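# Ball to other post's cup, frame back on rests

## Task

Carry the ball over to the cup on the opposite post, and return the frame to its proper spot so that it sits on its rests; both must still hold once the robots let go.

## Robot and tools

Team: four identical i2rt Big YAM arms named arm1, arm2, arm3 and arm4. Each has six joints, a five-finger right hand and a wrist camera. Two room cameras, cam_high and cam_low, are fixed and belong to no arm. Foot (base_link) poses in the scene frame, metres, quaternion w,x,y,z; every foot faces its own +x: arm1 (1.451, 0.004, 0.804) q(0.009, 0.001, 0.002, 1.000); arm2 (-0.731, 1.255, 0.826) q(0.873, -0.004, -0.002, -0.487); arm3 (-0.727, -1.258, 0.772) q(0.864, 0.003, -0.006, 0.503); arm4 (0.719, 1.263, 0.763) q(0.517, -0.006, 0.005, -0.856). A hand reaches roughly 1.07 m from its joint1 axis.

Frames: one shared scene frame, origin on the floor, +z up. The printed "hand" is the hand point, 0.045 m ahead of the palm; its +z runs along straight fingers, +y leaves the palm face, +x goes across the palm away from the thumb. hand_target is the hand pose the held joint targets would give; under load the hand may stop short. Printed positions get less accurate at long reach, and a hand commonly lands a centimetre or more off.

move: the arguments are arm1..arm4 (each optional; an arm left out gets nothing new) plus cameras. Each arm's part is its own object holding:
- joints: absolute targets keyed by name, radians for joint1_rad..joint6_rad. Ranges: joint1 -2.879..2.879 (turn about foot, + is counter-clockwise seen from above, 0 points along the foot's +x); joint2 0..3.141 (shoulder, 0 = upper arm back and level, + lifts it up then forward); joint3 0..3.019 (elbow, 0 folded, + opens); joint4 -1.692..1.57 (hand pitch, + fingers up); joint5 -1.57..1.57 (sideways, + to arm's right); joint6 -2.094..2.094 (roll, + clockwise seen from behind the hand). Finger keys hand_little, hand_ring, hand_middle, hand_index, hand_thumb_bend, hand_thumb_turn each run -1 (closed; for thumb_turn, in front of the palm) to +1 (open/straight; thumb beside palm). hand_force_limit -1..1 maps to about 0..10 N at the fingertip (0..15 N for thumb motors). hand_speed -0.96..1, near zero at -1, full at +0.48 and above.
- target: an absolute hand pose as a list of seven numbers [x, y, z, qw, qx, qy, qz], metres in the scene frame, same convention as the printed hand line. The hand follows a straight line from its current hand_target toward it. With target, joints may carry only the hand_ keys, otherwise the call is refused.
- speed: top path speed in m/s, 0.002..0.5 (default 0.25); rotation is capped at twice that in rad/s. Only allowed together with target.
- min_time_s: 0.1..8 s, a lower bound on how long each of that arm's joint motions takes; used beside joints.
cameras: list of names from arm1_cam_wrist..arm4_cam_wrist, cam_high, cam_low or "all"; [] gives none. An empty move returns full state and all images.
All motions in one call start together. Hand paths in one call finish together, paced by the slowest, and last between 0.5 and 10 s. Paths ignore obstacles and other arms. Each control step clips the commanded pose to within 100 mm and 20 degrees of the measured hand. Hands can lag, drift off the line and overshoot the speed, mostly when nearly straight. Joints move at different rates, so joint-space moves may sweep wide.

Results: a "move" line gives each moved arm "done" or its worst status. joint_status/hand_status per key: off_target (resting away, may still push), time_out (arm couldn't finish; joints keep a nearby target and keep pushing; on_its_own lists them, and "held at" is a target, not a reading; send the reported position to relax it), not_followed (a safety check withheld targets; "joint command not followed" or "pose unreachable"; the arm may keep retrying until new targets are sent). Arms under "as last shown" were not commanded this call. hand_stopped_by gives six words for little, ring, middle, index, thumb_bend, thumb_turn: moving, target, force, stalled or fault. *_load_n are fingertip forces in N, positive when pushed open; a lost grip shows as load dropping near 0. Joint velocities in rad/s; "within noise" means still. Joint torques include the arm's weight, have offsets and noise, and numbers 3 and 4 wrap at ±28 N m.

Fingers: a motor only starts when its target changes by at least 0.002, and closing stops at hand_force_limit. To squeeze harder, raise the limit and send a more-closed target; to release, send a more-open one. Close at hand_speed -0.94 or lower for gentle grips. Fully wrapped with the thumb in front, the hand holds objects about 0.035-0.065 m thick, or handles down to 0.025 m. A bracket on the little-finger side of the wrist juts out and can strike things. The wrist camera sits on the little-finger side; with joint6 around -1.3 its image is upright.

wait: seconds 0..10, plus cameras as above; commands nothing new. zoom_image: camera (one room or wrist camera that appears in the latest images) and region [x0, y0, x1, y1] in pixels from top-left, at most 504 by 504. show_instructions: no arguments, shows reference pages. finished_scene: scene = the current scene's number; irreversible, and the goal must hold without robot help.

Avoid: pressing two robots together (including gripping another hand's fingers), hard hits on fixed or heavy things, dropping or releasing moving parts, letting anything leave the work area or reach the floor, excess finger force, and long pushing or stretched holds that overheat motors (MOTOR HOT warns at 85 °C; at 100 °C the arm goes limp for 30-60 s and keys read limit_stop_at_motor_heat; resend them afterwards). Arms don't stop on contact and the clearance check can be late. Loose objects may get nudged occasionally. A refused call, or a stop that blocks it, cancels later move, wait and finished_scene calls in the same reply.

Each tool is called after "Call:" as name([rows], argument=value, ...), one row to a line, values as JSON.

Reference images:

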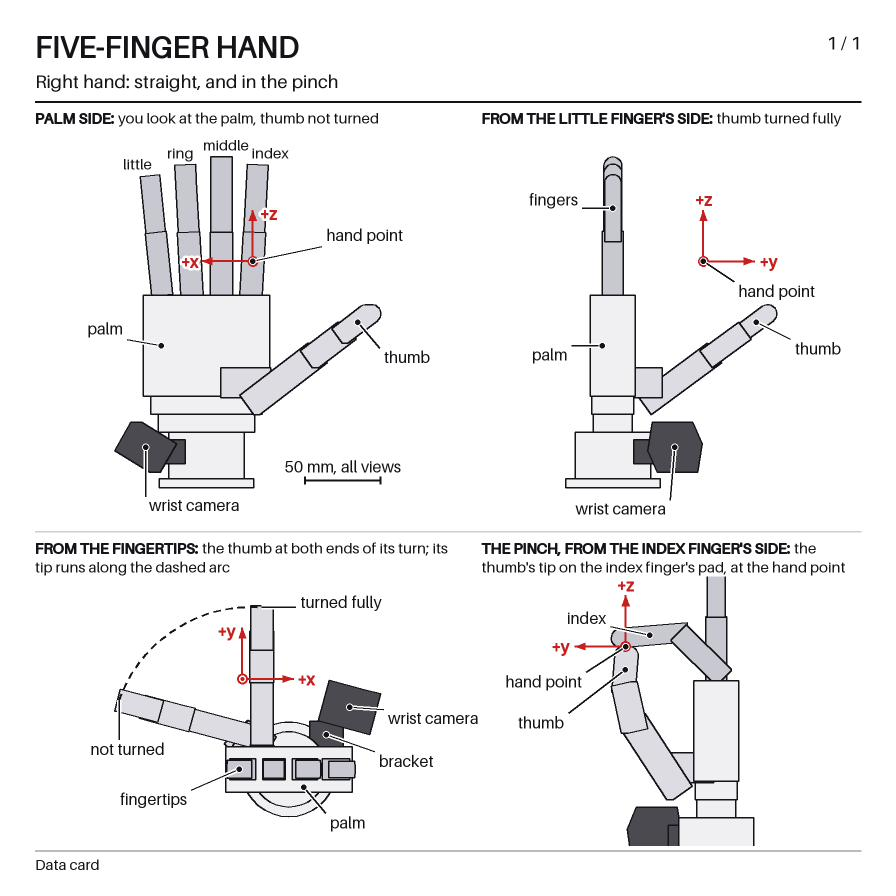

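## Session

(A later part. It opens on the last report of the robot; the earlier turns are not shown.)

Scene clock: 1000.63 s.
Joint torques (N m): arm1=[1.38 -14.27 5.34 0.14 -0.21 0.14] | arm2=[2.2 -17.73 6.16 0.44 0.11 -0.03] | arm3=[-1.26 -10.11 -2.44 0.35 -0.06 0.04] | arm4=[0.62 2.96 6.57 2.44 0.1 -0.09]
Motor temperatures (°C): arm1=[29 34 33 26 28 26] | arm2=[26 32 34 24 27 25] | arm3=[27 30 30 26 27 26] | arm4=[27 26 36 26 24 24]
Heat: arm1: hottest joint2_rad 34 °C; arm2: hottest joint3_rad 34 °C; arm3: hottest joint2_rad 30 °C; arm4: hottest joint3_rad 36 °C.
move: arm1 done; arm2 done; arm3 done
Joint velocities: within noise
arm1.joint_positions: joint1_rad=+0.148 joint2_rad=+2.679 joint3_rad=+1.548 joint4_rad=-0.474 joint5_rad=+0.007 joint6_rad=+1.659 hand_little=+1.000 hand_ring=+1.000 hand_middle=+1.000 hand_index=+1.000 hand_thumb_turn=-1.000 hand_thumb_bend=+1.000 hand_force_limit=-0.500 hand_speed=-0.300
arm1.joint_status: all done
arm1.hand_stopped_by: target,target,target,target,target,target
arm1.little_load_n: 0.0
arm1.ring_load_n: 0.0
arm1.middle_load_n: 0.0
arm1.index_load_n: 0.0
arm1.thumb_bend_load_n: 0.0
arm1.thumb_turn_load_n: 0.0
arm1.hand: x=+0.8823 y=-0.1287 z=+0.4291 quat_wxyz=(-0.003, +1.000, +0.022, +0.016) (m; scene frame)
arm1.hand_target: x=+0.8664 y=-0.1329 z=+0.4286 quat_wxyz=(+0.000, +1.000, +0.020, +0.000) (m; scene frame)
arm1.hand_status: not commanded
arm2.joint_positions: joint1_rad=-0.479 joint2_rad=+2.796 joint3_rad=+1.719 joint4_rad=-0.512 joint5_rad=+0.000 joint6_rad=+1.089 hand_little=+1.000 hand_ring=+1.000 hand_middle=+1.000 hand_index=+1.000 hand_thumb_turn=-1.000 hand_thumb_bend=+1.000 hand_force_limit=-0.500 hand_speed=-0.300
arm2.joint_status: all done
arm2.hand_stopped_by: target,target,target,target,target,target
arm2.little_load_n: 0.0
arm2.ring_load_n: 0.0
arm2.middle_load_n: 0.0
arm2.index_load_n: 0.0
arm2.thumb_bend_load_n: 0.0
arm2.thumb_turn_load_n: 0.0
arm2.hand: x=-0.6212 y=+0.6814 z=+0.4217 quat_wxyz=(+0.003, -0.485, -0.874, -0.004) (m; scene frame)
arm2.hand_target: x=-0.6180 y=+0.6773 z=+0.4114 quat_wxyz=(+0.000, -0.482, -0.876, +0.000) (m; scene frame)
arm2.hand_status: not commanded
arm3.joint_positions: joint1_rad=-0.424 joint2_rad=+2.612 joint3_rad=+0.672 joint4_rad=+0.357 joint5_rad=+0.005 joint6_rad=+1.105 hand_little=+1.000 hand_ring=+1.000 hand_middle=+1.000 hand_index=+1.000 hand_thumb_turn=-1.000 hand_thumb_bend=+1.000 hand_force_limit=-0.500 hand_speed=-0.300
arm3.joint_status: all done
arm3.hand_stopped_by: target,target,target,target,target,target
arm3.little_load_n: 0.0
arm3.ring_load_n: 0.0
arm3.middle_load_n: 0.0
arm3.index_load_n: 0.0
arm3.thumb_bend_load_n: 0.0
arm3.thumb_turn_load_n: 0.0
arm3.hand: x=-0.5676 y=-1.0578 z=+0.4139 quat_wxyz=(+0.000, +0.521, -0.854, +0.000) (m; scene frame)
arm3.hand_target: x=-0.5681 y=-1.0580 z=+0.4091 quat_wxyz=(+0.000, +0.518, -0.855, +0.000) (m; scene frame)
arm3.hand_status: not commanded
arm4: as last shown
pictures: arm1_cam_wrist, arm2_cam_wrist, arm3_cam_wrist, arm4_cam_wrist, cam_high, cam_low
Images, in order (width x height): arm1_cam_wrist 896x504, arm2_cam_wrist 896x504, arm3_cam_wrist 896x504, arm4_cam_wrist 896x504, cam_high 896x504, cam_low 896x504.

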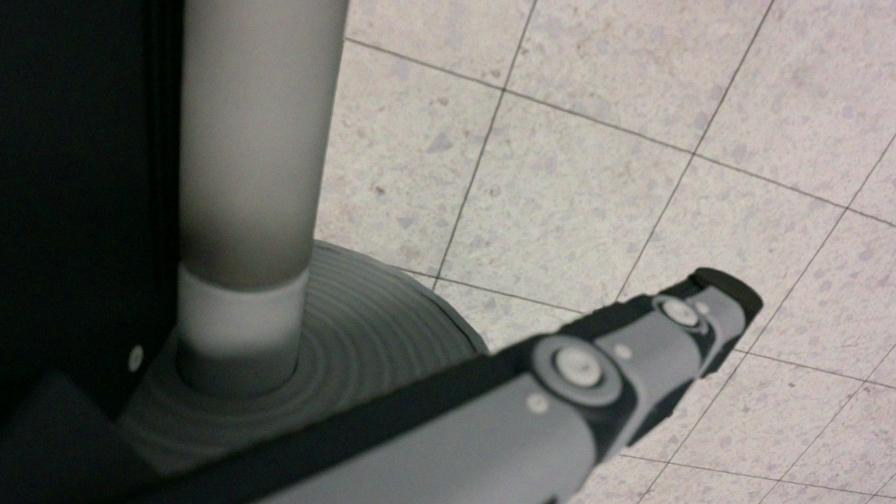

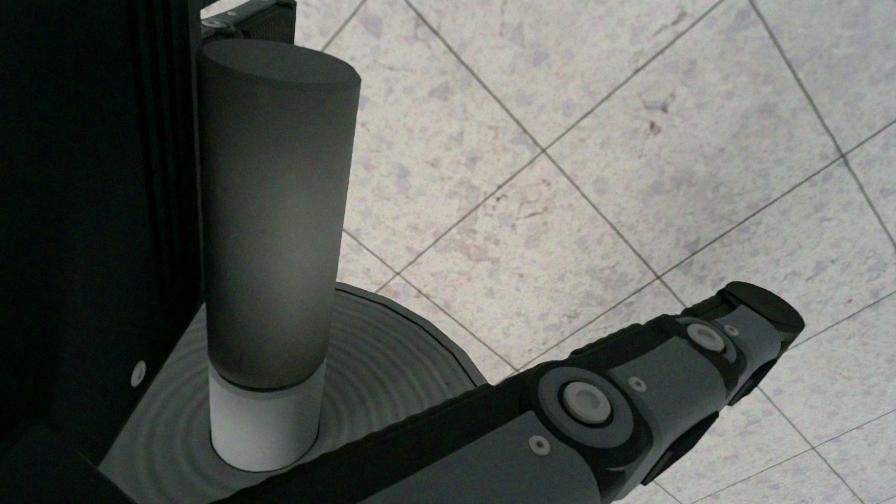

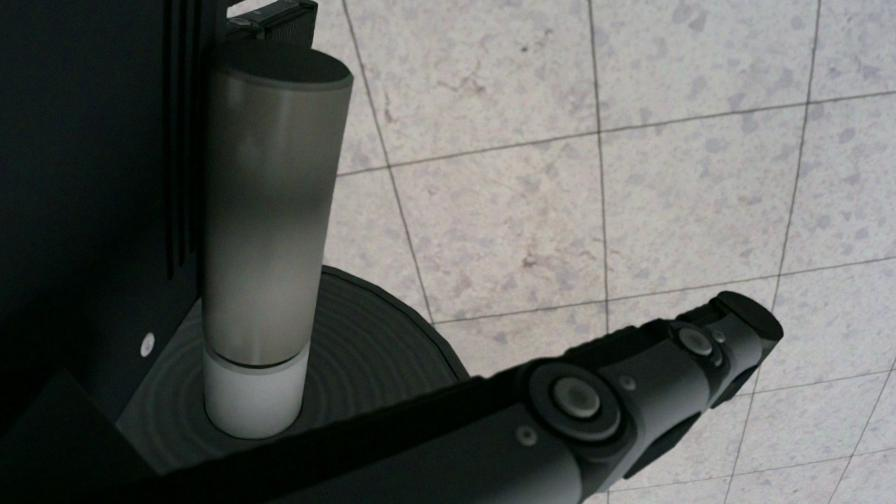

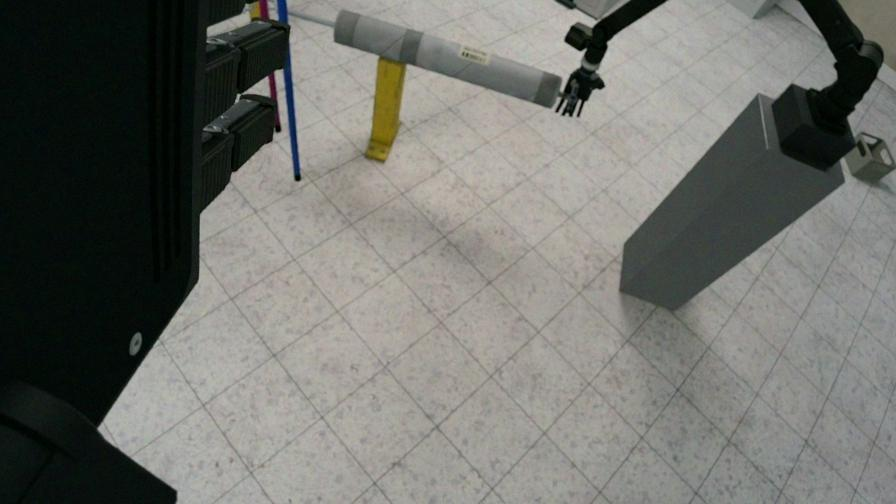

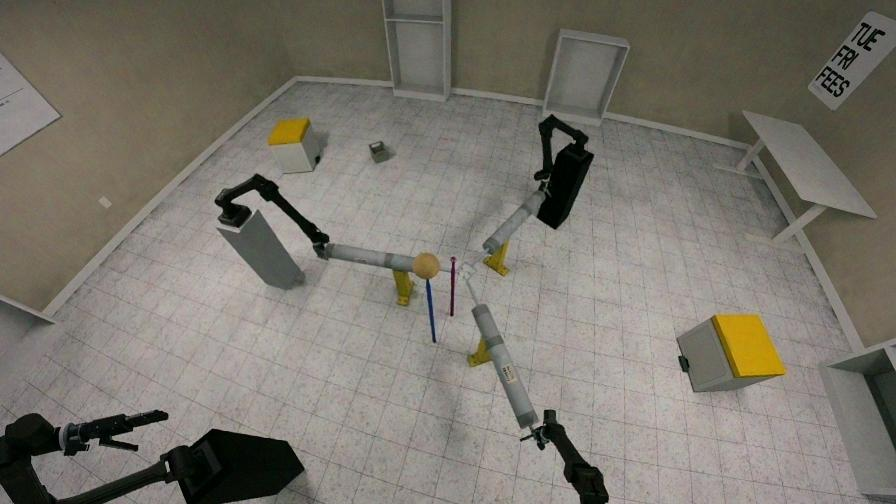

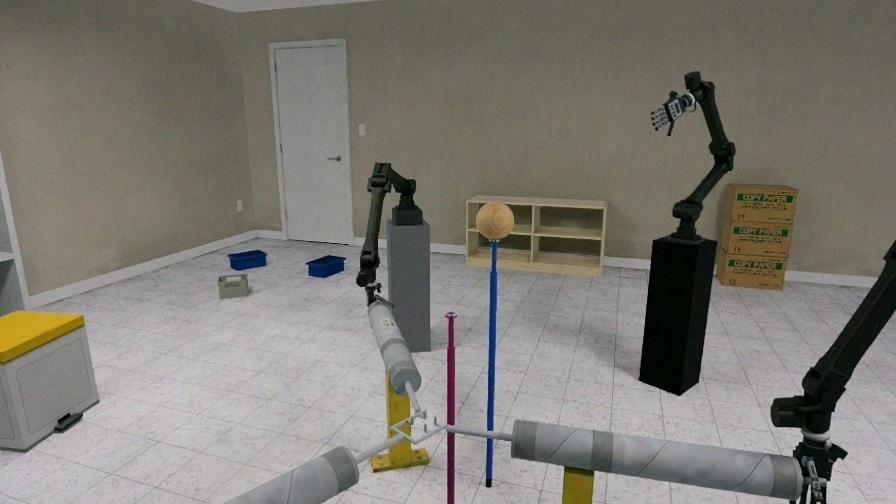

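Call:
move(arm1={"target":[0.876,-0.126,0.470,0,0.9998,0.0205,0],"speed":0.05}, arm2={"target":[-0.627,0.681,0.455,0,0.4818,0.8763,0],"speed":0.05}, arm3={"target":[-0.567,-1.067,0.450,0,-0.5180,0.8554,0],"speed":0.05}, cameras=["arm1_cam_wrist","arm2_cam_wrist","arm3_cam_wrist","cam_low"])

Call:
zoom_image(camera="cam_low", region=[380, 395, 470, 465])

Scene clock: 1011.53 s.
Joint torques (N m): arm1=[0.73 -16.79 2.33 -0.24 -0.18 0.04] | arm2=[0.67 -20.89 2.85 0.09 -0.01 -0.11] | arm3=[-1.49 -12.98 -4.38 -0.29 -0.07 -0.17] | arm4=[0.62 3.02 6.58 2.44 0.11 -0.09]
Motor temperatures (°C): arm1=[29 34 33 26 28 26] | arm2=[26 32 34 24 27 25] | arm3=[27 30 30 26 27 26] | arm4=[27 26 36 26 24 24]
Heat: arm1: hottest joint2_rad 34 °C; arm2: hottest joint3_rad 34 °C; arm3: hottest joint2_rad 30 °C; arm4: hottest joint3_rad 36 °C.
move: arm1 off_target; arm2 done; arm3 done
Joint velocities: within noise
arm1.joint_positions: joint1_rad=+0.148 joint2_rad=+2.611 joint3_rad=+1.483 joint4_rad=-0.471 joint5_rad=+0.006 joint6_rad=+1.659 hand_little=+1.000 hand_ring=+1.000 hand_middle=+1.000 hand_index=+1.000 hand_thumb_turn=-1.000 hand_thumb_bend=+1.000 hand_force_limit=-0.500 hand_speed=-0.300
arm1.joint_status: not commanded
arm1.hand_stopped_by: target,target,target,target,target,target
arm1.little_load_n: 0.0
arm1.ring_load_n: 0.0
arm1.middle_load_n: 0.0
arm1.index_load_n: 0.0
arm1.thumb_bend_load_n: 0.0
arm1.thumb_turn_load_n: 0.0
arm1.hand: x=+0.8878 y=-0.1280 z=+0.4546 quat_wxyz=(-0.003, +1.000, +0.022, +0.013) (m; scene frame)
arm1.hand_target: x=+0.8762 y=-0.1260 z=+0.4697 quat_wxyz=(+0.000, +1.000, +0.020, +0.000) (m; scene frame)
arm1.hand_status: off_target (0.020 m and 1.5 deg from the pose sent, 0.041 m and 1.8 deg at the start)
arm2.joint_positions: joint1_rad=-0.479 joint2_rad=+2.727 joint3_rad=+1.663 joint4_rad=-0.512 joint5_rad=+0.000 joint6_rad=+1.078 hand_little=+1.000 hand_ring=+1.000 hand_middle=+1.000 hand_index=+1.000 hand_thumb_turn=-1.000 hand_thumb_bend=+1.000 hand_force_limit=-0.500 hand_speed=-0.300
arm2.joint_status: not commanded
arm2.hand_stopped_by: target,target,target,target,target,target
arm2.little_load_n: 0.0
arm2.ring_load_n: 0.0
arm2.middle_load_n: 0.0
arm2.index_load_n: 0.0
arm2.thumb_bend_load_n: 0.0
arm2.thumb_turn_load_n: 0.0
arm2.hand: x=-0.6211 y=+0.6801 z=+0.4500 quat_wxyz=(-0.001, -0.481, -0.877, +0.002) (m; scene frame)
arm2.hand_target: x=-0.6269 y=+0.6809 z=+0.4550 quat_wxyz=(+0.000, -0.482, -0.876, +0.000) (m; scene frame)
arm2.hand_status: done (0.008 m and 0.3 deg from the pose sent, 0.034 m and 0.7 deg at the start)
arm3.joint_positions: joint1_rad=-0.441 joint2_rad=+2.510 joint3_rad=+0.609 joint4_rad=+0.331 joint5_rad=+0.005 joint6_rad=+1.097 hand_little=+1.000 hand_ring=+1.000 hand_middle=+1.000 hand_index=+1.000 hand_thumb_turn=-1.000 hand_thumb_bend=+1.000 hand_force_limit=-0.500 hand_speed=-0.300
arm3.joint_status: not commanded
arm3.hand_stopped_by: target,target,target,target,target,target
arm3.little_load_n: 0.0
arm3.ring_load_n: 0.5
arm3.middle_load_n: 0.0
arm3.index_load_n: 0.0
arm3.thumb_bend_load_n: 0.0
arm3.thumb_turn_load_n: 0.0
arm3.hand: x=-0.5629 y=-1.0599 z=+0.4447 quat_wxyz=(-0.006, +0.517, -0.856, -0.001) (m; scene frame)
arm3.hand_target: x=-0.5672 y=-1.0669 z=+0.4497 quat_wxyz=(+0.000, +0.518, -0.855, +0.000) (m; scene frame)
arm3.hand_status: done (0.010 m and 0.7 deg from the pose sent, 0.037 m and 0.4 deg at the start)
arm4: as last shown
arm4.little_load_n: -0.5
pictures: arm1_cam_wrist, arm2_cam_wrist, arm3_cam_wrist, cam_low
Images, in order (width x height): arm1_cam_wrist 896x504, arm2_cam_wrist 896x504, arm3_cam_wrist 896x504, cam_low 896x504.

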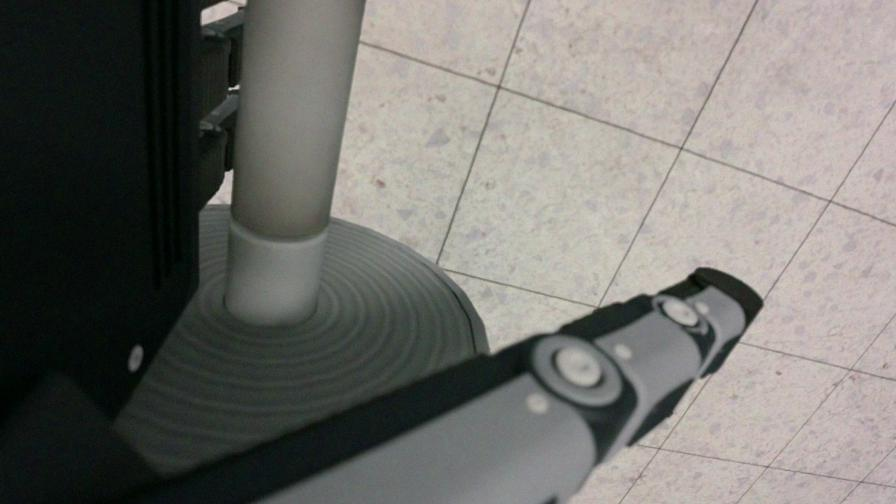

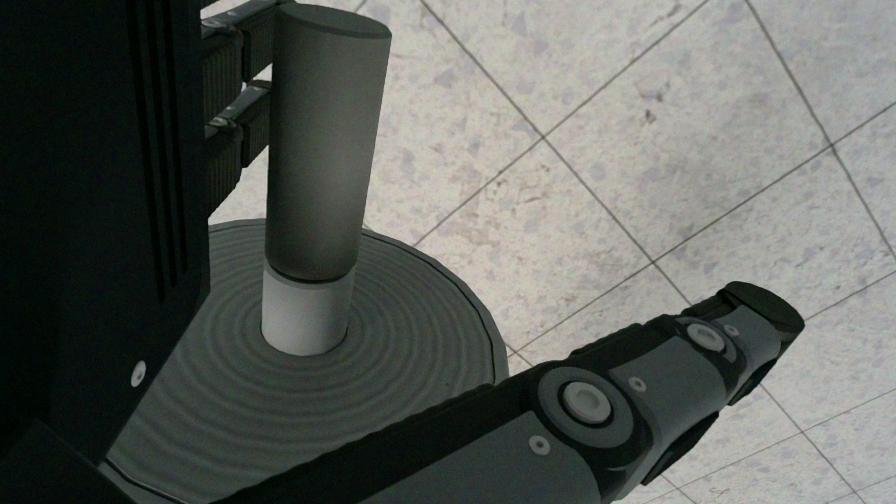

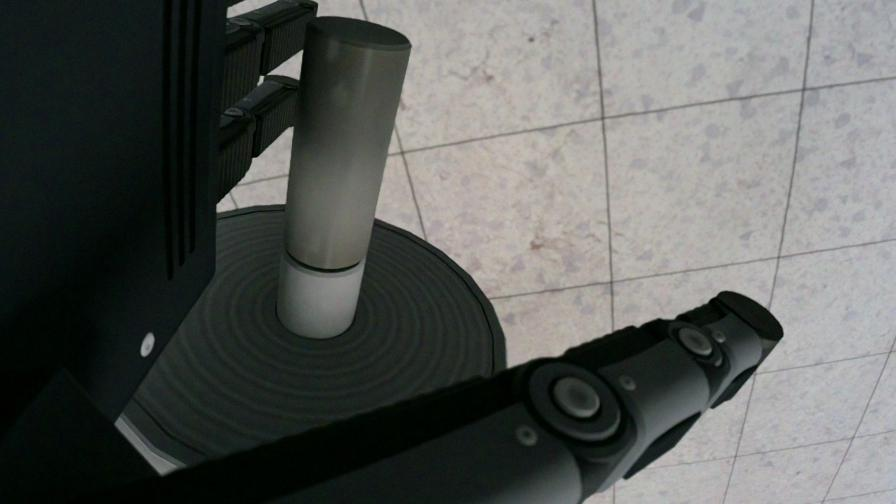

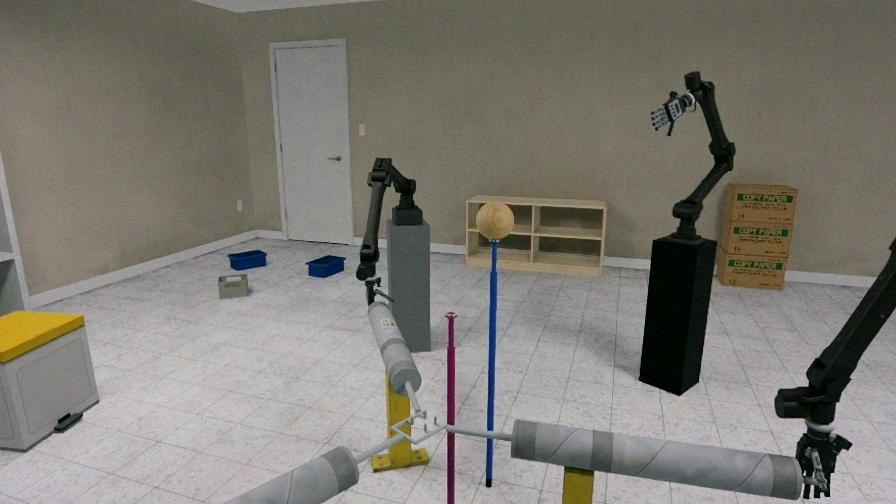

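Scaled by 5.600.

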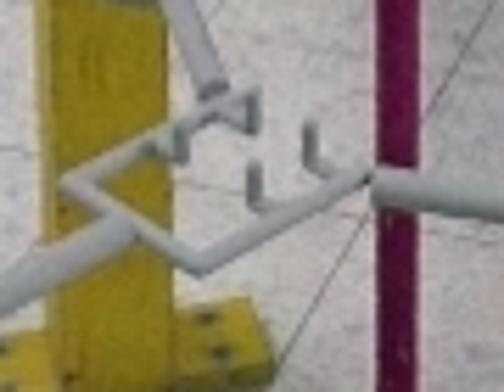

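Call:
move(arm1={"target":[0.890,-0.118,0.65,0,0.9998,0.0205,0],"speed":0.12}, arm2={"target":[-0.642,0.685,0.65,0,0.4818,0.8763,0],"speed":0.12}, arm3={"target":[-0.564,-1.076,0.65,0,-0.5180,0.8554,0],"speed":0.12}, cameras=["cam_high","cam_low"])

Call:
zoom_image(camera="cam_low", region=[380, 395, 470, 465])

Call:
zoom_image(camera="cam_low", region=[500, 400, 860, 504])

Call:
zoom_image(camera="cam_low", region=[220, 290, 440, 504])

Call:
zoom_image(camera="cam_high", region=[450, 290, 570, 450])

Call:
zoom_image(camera="cam_high", region=[300, 220, 440, 300])

Call:
zoom_image(camera="cam_low", region=[455, 190, 535, 270])

Scene clock: 1021.63 s.
Joint torques (N m): arm1=[0.62 -15.27 3.95 -0.59 -0.18 -0.07] | arm2=[0.03 -19.6 4.25 -0.2 0.06 -0.09] | arm3=[-1.03 -8.29 2.32 -0.58 -0.04 -0.18] | arm4=[0.67 2.9 6.6 2.43 0.1 -0.09]
Motor temperatures (°C): arm1=[29 35 33 26 28 26] | arm2=[26 32 34 24 27 25] | arm3=[27 30 30 26 27 26] | arm4=[27 26 36 26 24 24]
Heat: arm1: hottest joint2_rad 35 °C; arm2: hottest joint3_rad 34 °C; arm3: hottest joint2_rad 30 °C; arm4: hottest joint3_rad 36 °C.
move: arm1 off_target; arm2 done; arm3 done
Joint velocities: within noise
arm1.joint_positions: joint1_rad=+0.140 joint2_rad=+2.192 joint3_rad=+1.299 joint4_rad=-0.690 joint5_rad=+0.006 joint6_rad=+1.658 hand_little=+1.000 hand_ring=+1.000 hand_middle=+1.000 hand_index=+1.000 hand_thumb_turn=-1.000 hand_thumb_bend=+1.000 hand_force_limit=-0.500 hand_speed=-0.300
arm1.joint_status: not commanded
arm1.hand_stopped_by: target,target,target,target,target,target
arm1.little_load_n: 0.0
arm1.ring_load_n: 0.0
arm1.middle_load_n: 0.0
arm1.index_load_n: 0.0
arm1.thumb_bend_load_n: 0.0
arm1.thumb_turn_load_n: 0.0
arm1.hand: x=+0.8925 y=-0.1223 z=+0.6379 quat_wxyz=(-0.002, +1.000, +0.018, +0.005) (m; scene frame)
arm1.hand_target: x=+0.8901 y=-0.1181 z=+0.6497 quat_wxyz=(+0.000, +1.000, +0.021, +0.000) (m; scene frame)
arm1.hand_status: off_target (0.013 m and 0.7 deg from the pose sent, 0.196 m and 1.5 deg at the start)
arm2.joint_positions: joint1_rad=-0.501 joint2_rad=+2.299 joint3_rad=+1.463 joint4_rad=-0.733 joint5_rad=+0.000 joint6_rad=+1.052 hand_little=+1.000 hand_ring=+1.000 hand_middle=+1.000 hand_index=+1.000 hand_thumb_turn=-1.000 hand_thumb_bend=+1.000 hand_force_limit=-0.500 hand_speed=-0.300
arm2.joint_status: not commanded
arm2.hand_stopped_by: target,target,target,target,target,target
arm2.little_load_n: 0.0
arm2.ring_load_n: 0.0
arm2.middle_load_n: 0.0
arm2.index_load_n: 0.0
arm2.thumb_bend_load_n: 0.0
arm2.thumb_turn_load_n: 0.0
arm2.hand: x=-0.6340 y=+0.6800 z=+0.6478 quat_wxyz=(-0.003, -0.479, -0.878, +0.005) (m; scene frame)
arm2.hand_target: x=-0.6419 y=+0.6850 z=+0.6499 quat_wxyz=(+0.000, -0.482, -0.876, +0.000) (m; scene frame)
arm2.hand_status: done (0.010 m and 0.7 deg from the pose sent, 0.201 m and 0.3 deg at the start)
arm3.joint_positions: joint1_rad=-0.475 joint2_rad=+1.648 joint3_rad=+0.402 joint4_rad=-0.337 joint5_rad=+0.005 joint6_rad=+1.063 hand_little=+1.000 hand_ring=+1.000 hand_middle=+1.000 hand_index=+1.000 hand_thumb_turn=-1.000 hand_thumb_bend=+1.000 hand_force_limit=-0.500 hand_speed=-0.300
arm3.joint_status: not commanded
arm3.hand_stopped_by: target,target,target,target,target,target
arm3.little_load_n: 0.0
arm3.ring_load_n: 0.0
arm3.middle_load_n: 0.0
arm3.index_load_n: 0.0
arm3.thumb_bend_load_n: 0.0
arm3.thumb_turn_load_n: 0.0
arm3.hand: x=-0.5652 y=-1.0726 z=+0.6475 quat_wxyz=(+0.001, +0.517, -0.856, +0.000) (m; scene frame)
arm3.hand_target: x=-0.5639 y=-1.0759 z=+0.6499 quat_wxyz=(+0.000, +0.518, -0.855, +0.000) (m; scene frame)
arm3.hand_status: done (0.004 m and 0.2 deg from the pose sent, 0.206 m and 0.8 deg at the start)
arm4.joint_positions: joint1_rad=-0.155 joint2_rad=+0.619 joint3_rad=+1.464 joint4_rad=-1.340 joint5_rad=+0.168 joint6_rad=-1.409 hand_little=+1.000 hand_ring=+1.000 hand_middle=+1.000 hand_index=+1.000 hand_thumb_turn=+1.000 hand_thumb_bend=+1.000 hand_force_limit=+0.000 hand_speed=-0.800
arm4.joint_status: not commanded
arm4.hand_stopped_by: target,target,target,target,target,target
arm4.little_load_n: 0.0
arm4.ring_load_n: 0.0
arm4.middle_load_n: 0.0
arm4.index_load_n: 0.0
arm4.thumb_bend_load_n: 0.0
arm4.thumb_turn_load_n: 0.0
arm4.hand: x=+0.5314 y=+1.1420 z=+1.3000 quat_wxyz=(+0.479, +0.284, -0.806, +0.201) (m; scene frame)
arm4.hand_target: x=+0.5323 y=+1.1430 z=+1.3108 quat_wxyz=(+0.489, +0.281, -0.800, +0.207) (m; scene frame)
arm4.hand_status: not commanded
pictures: cam_high, cam_low
Images, in order (width x height): cam_high 896x504, cam_low 896x504.

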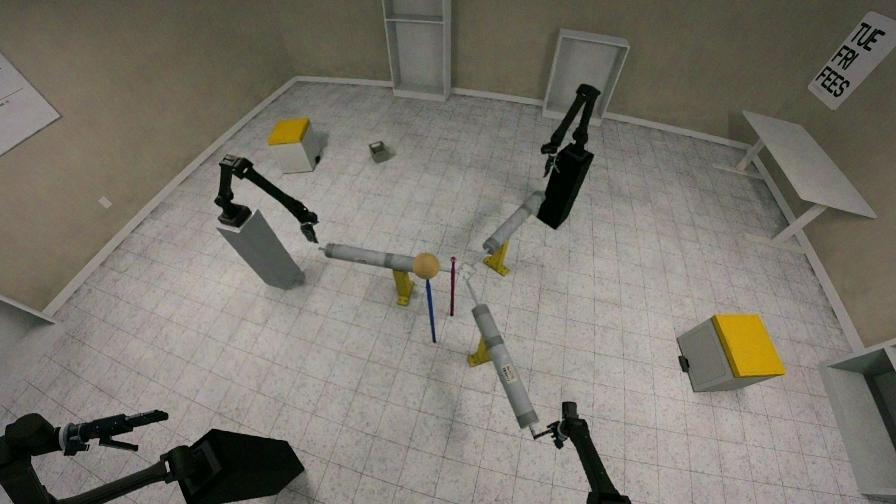

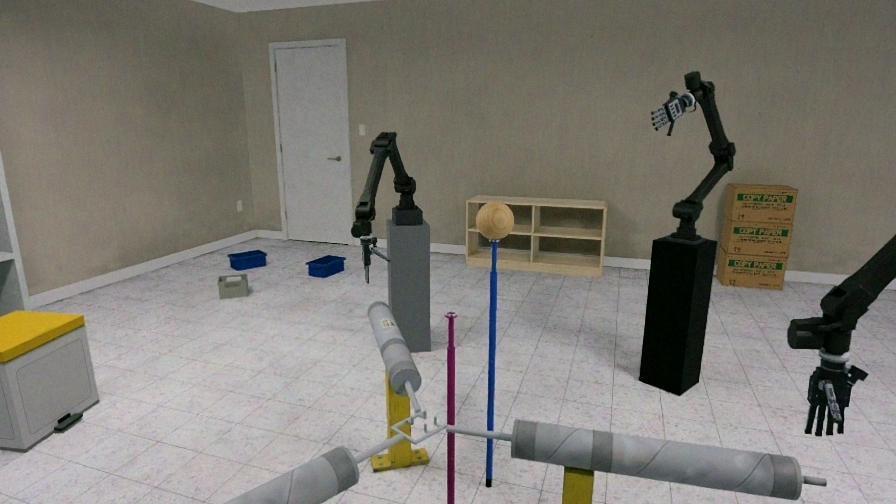

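Scaled by 5.600.

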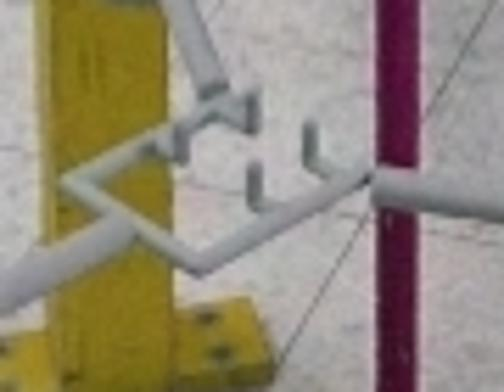

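Scaled by 1.400.

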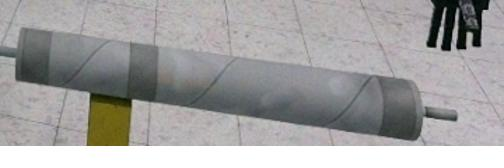

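Scaled by 2.291.

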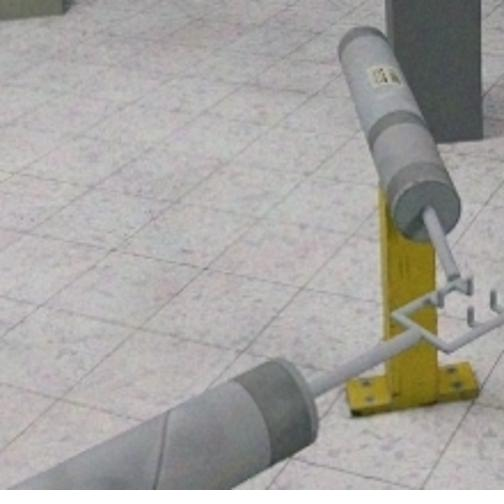

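Scaled by 3.150.

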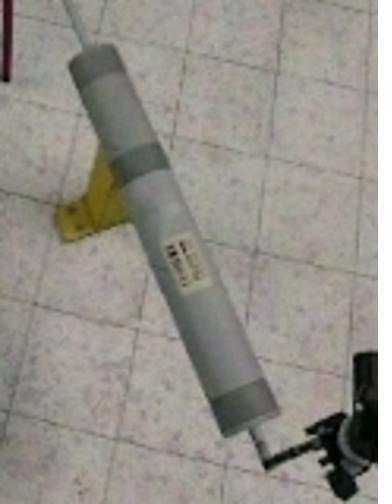

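Scaled by 3.600.

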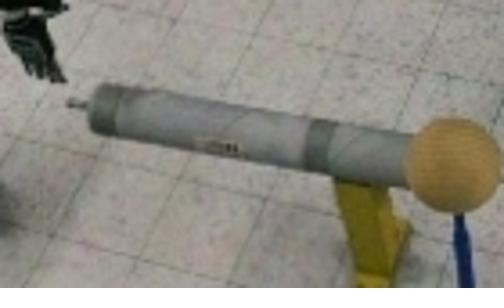

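Scaled by 6.300.

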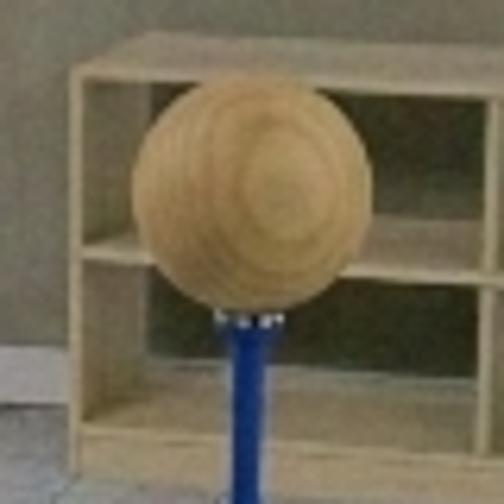

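Call:
finished_scene(scene=2)

The scene is finished: the task was done.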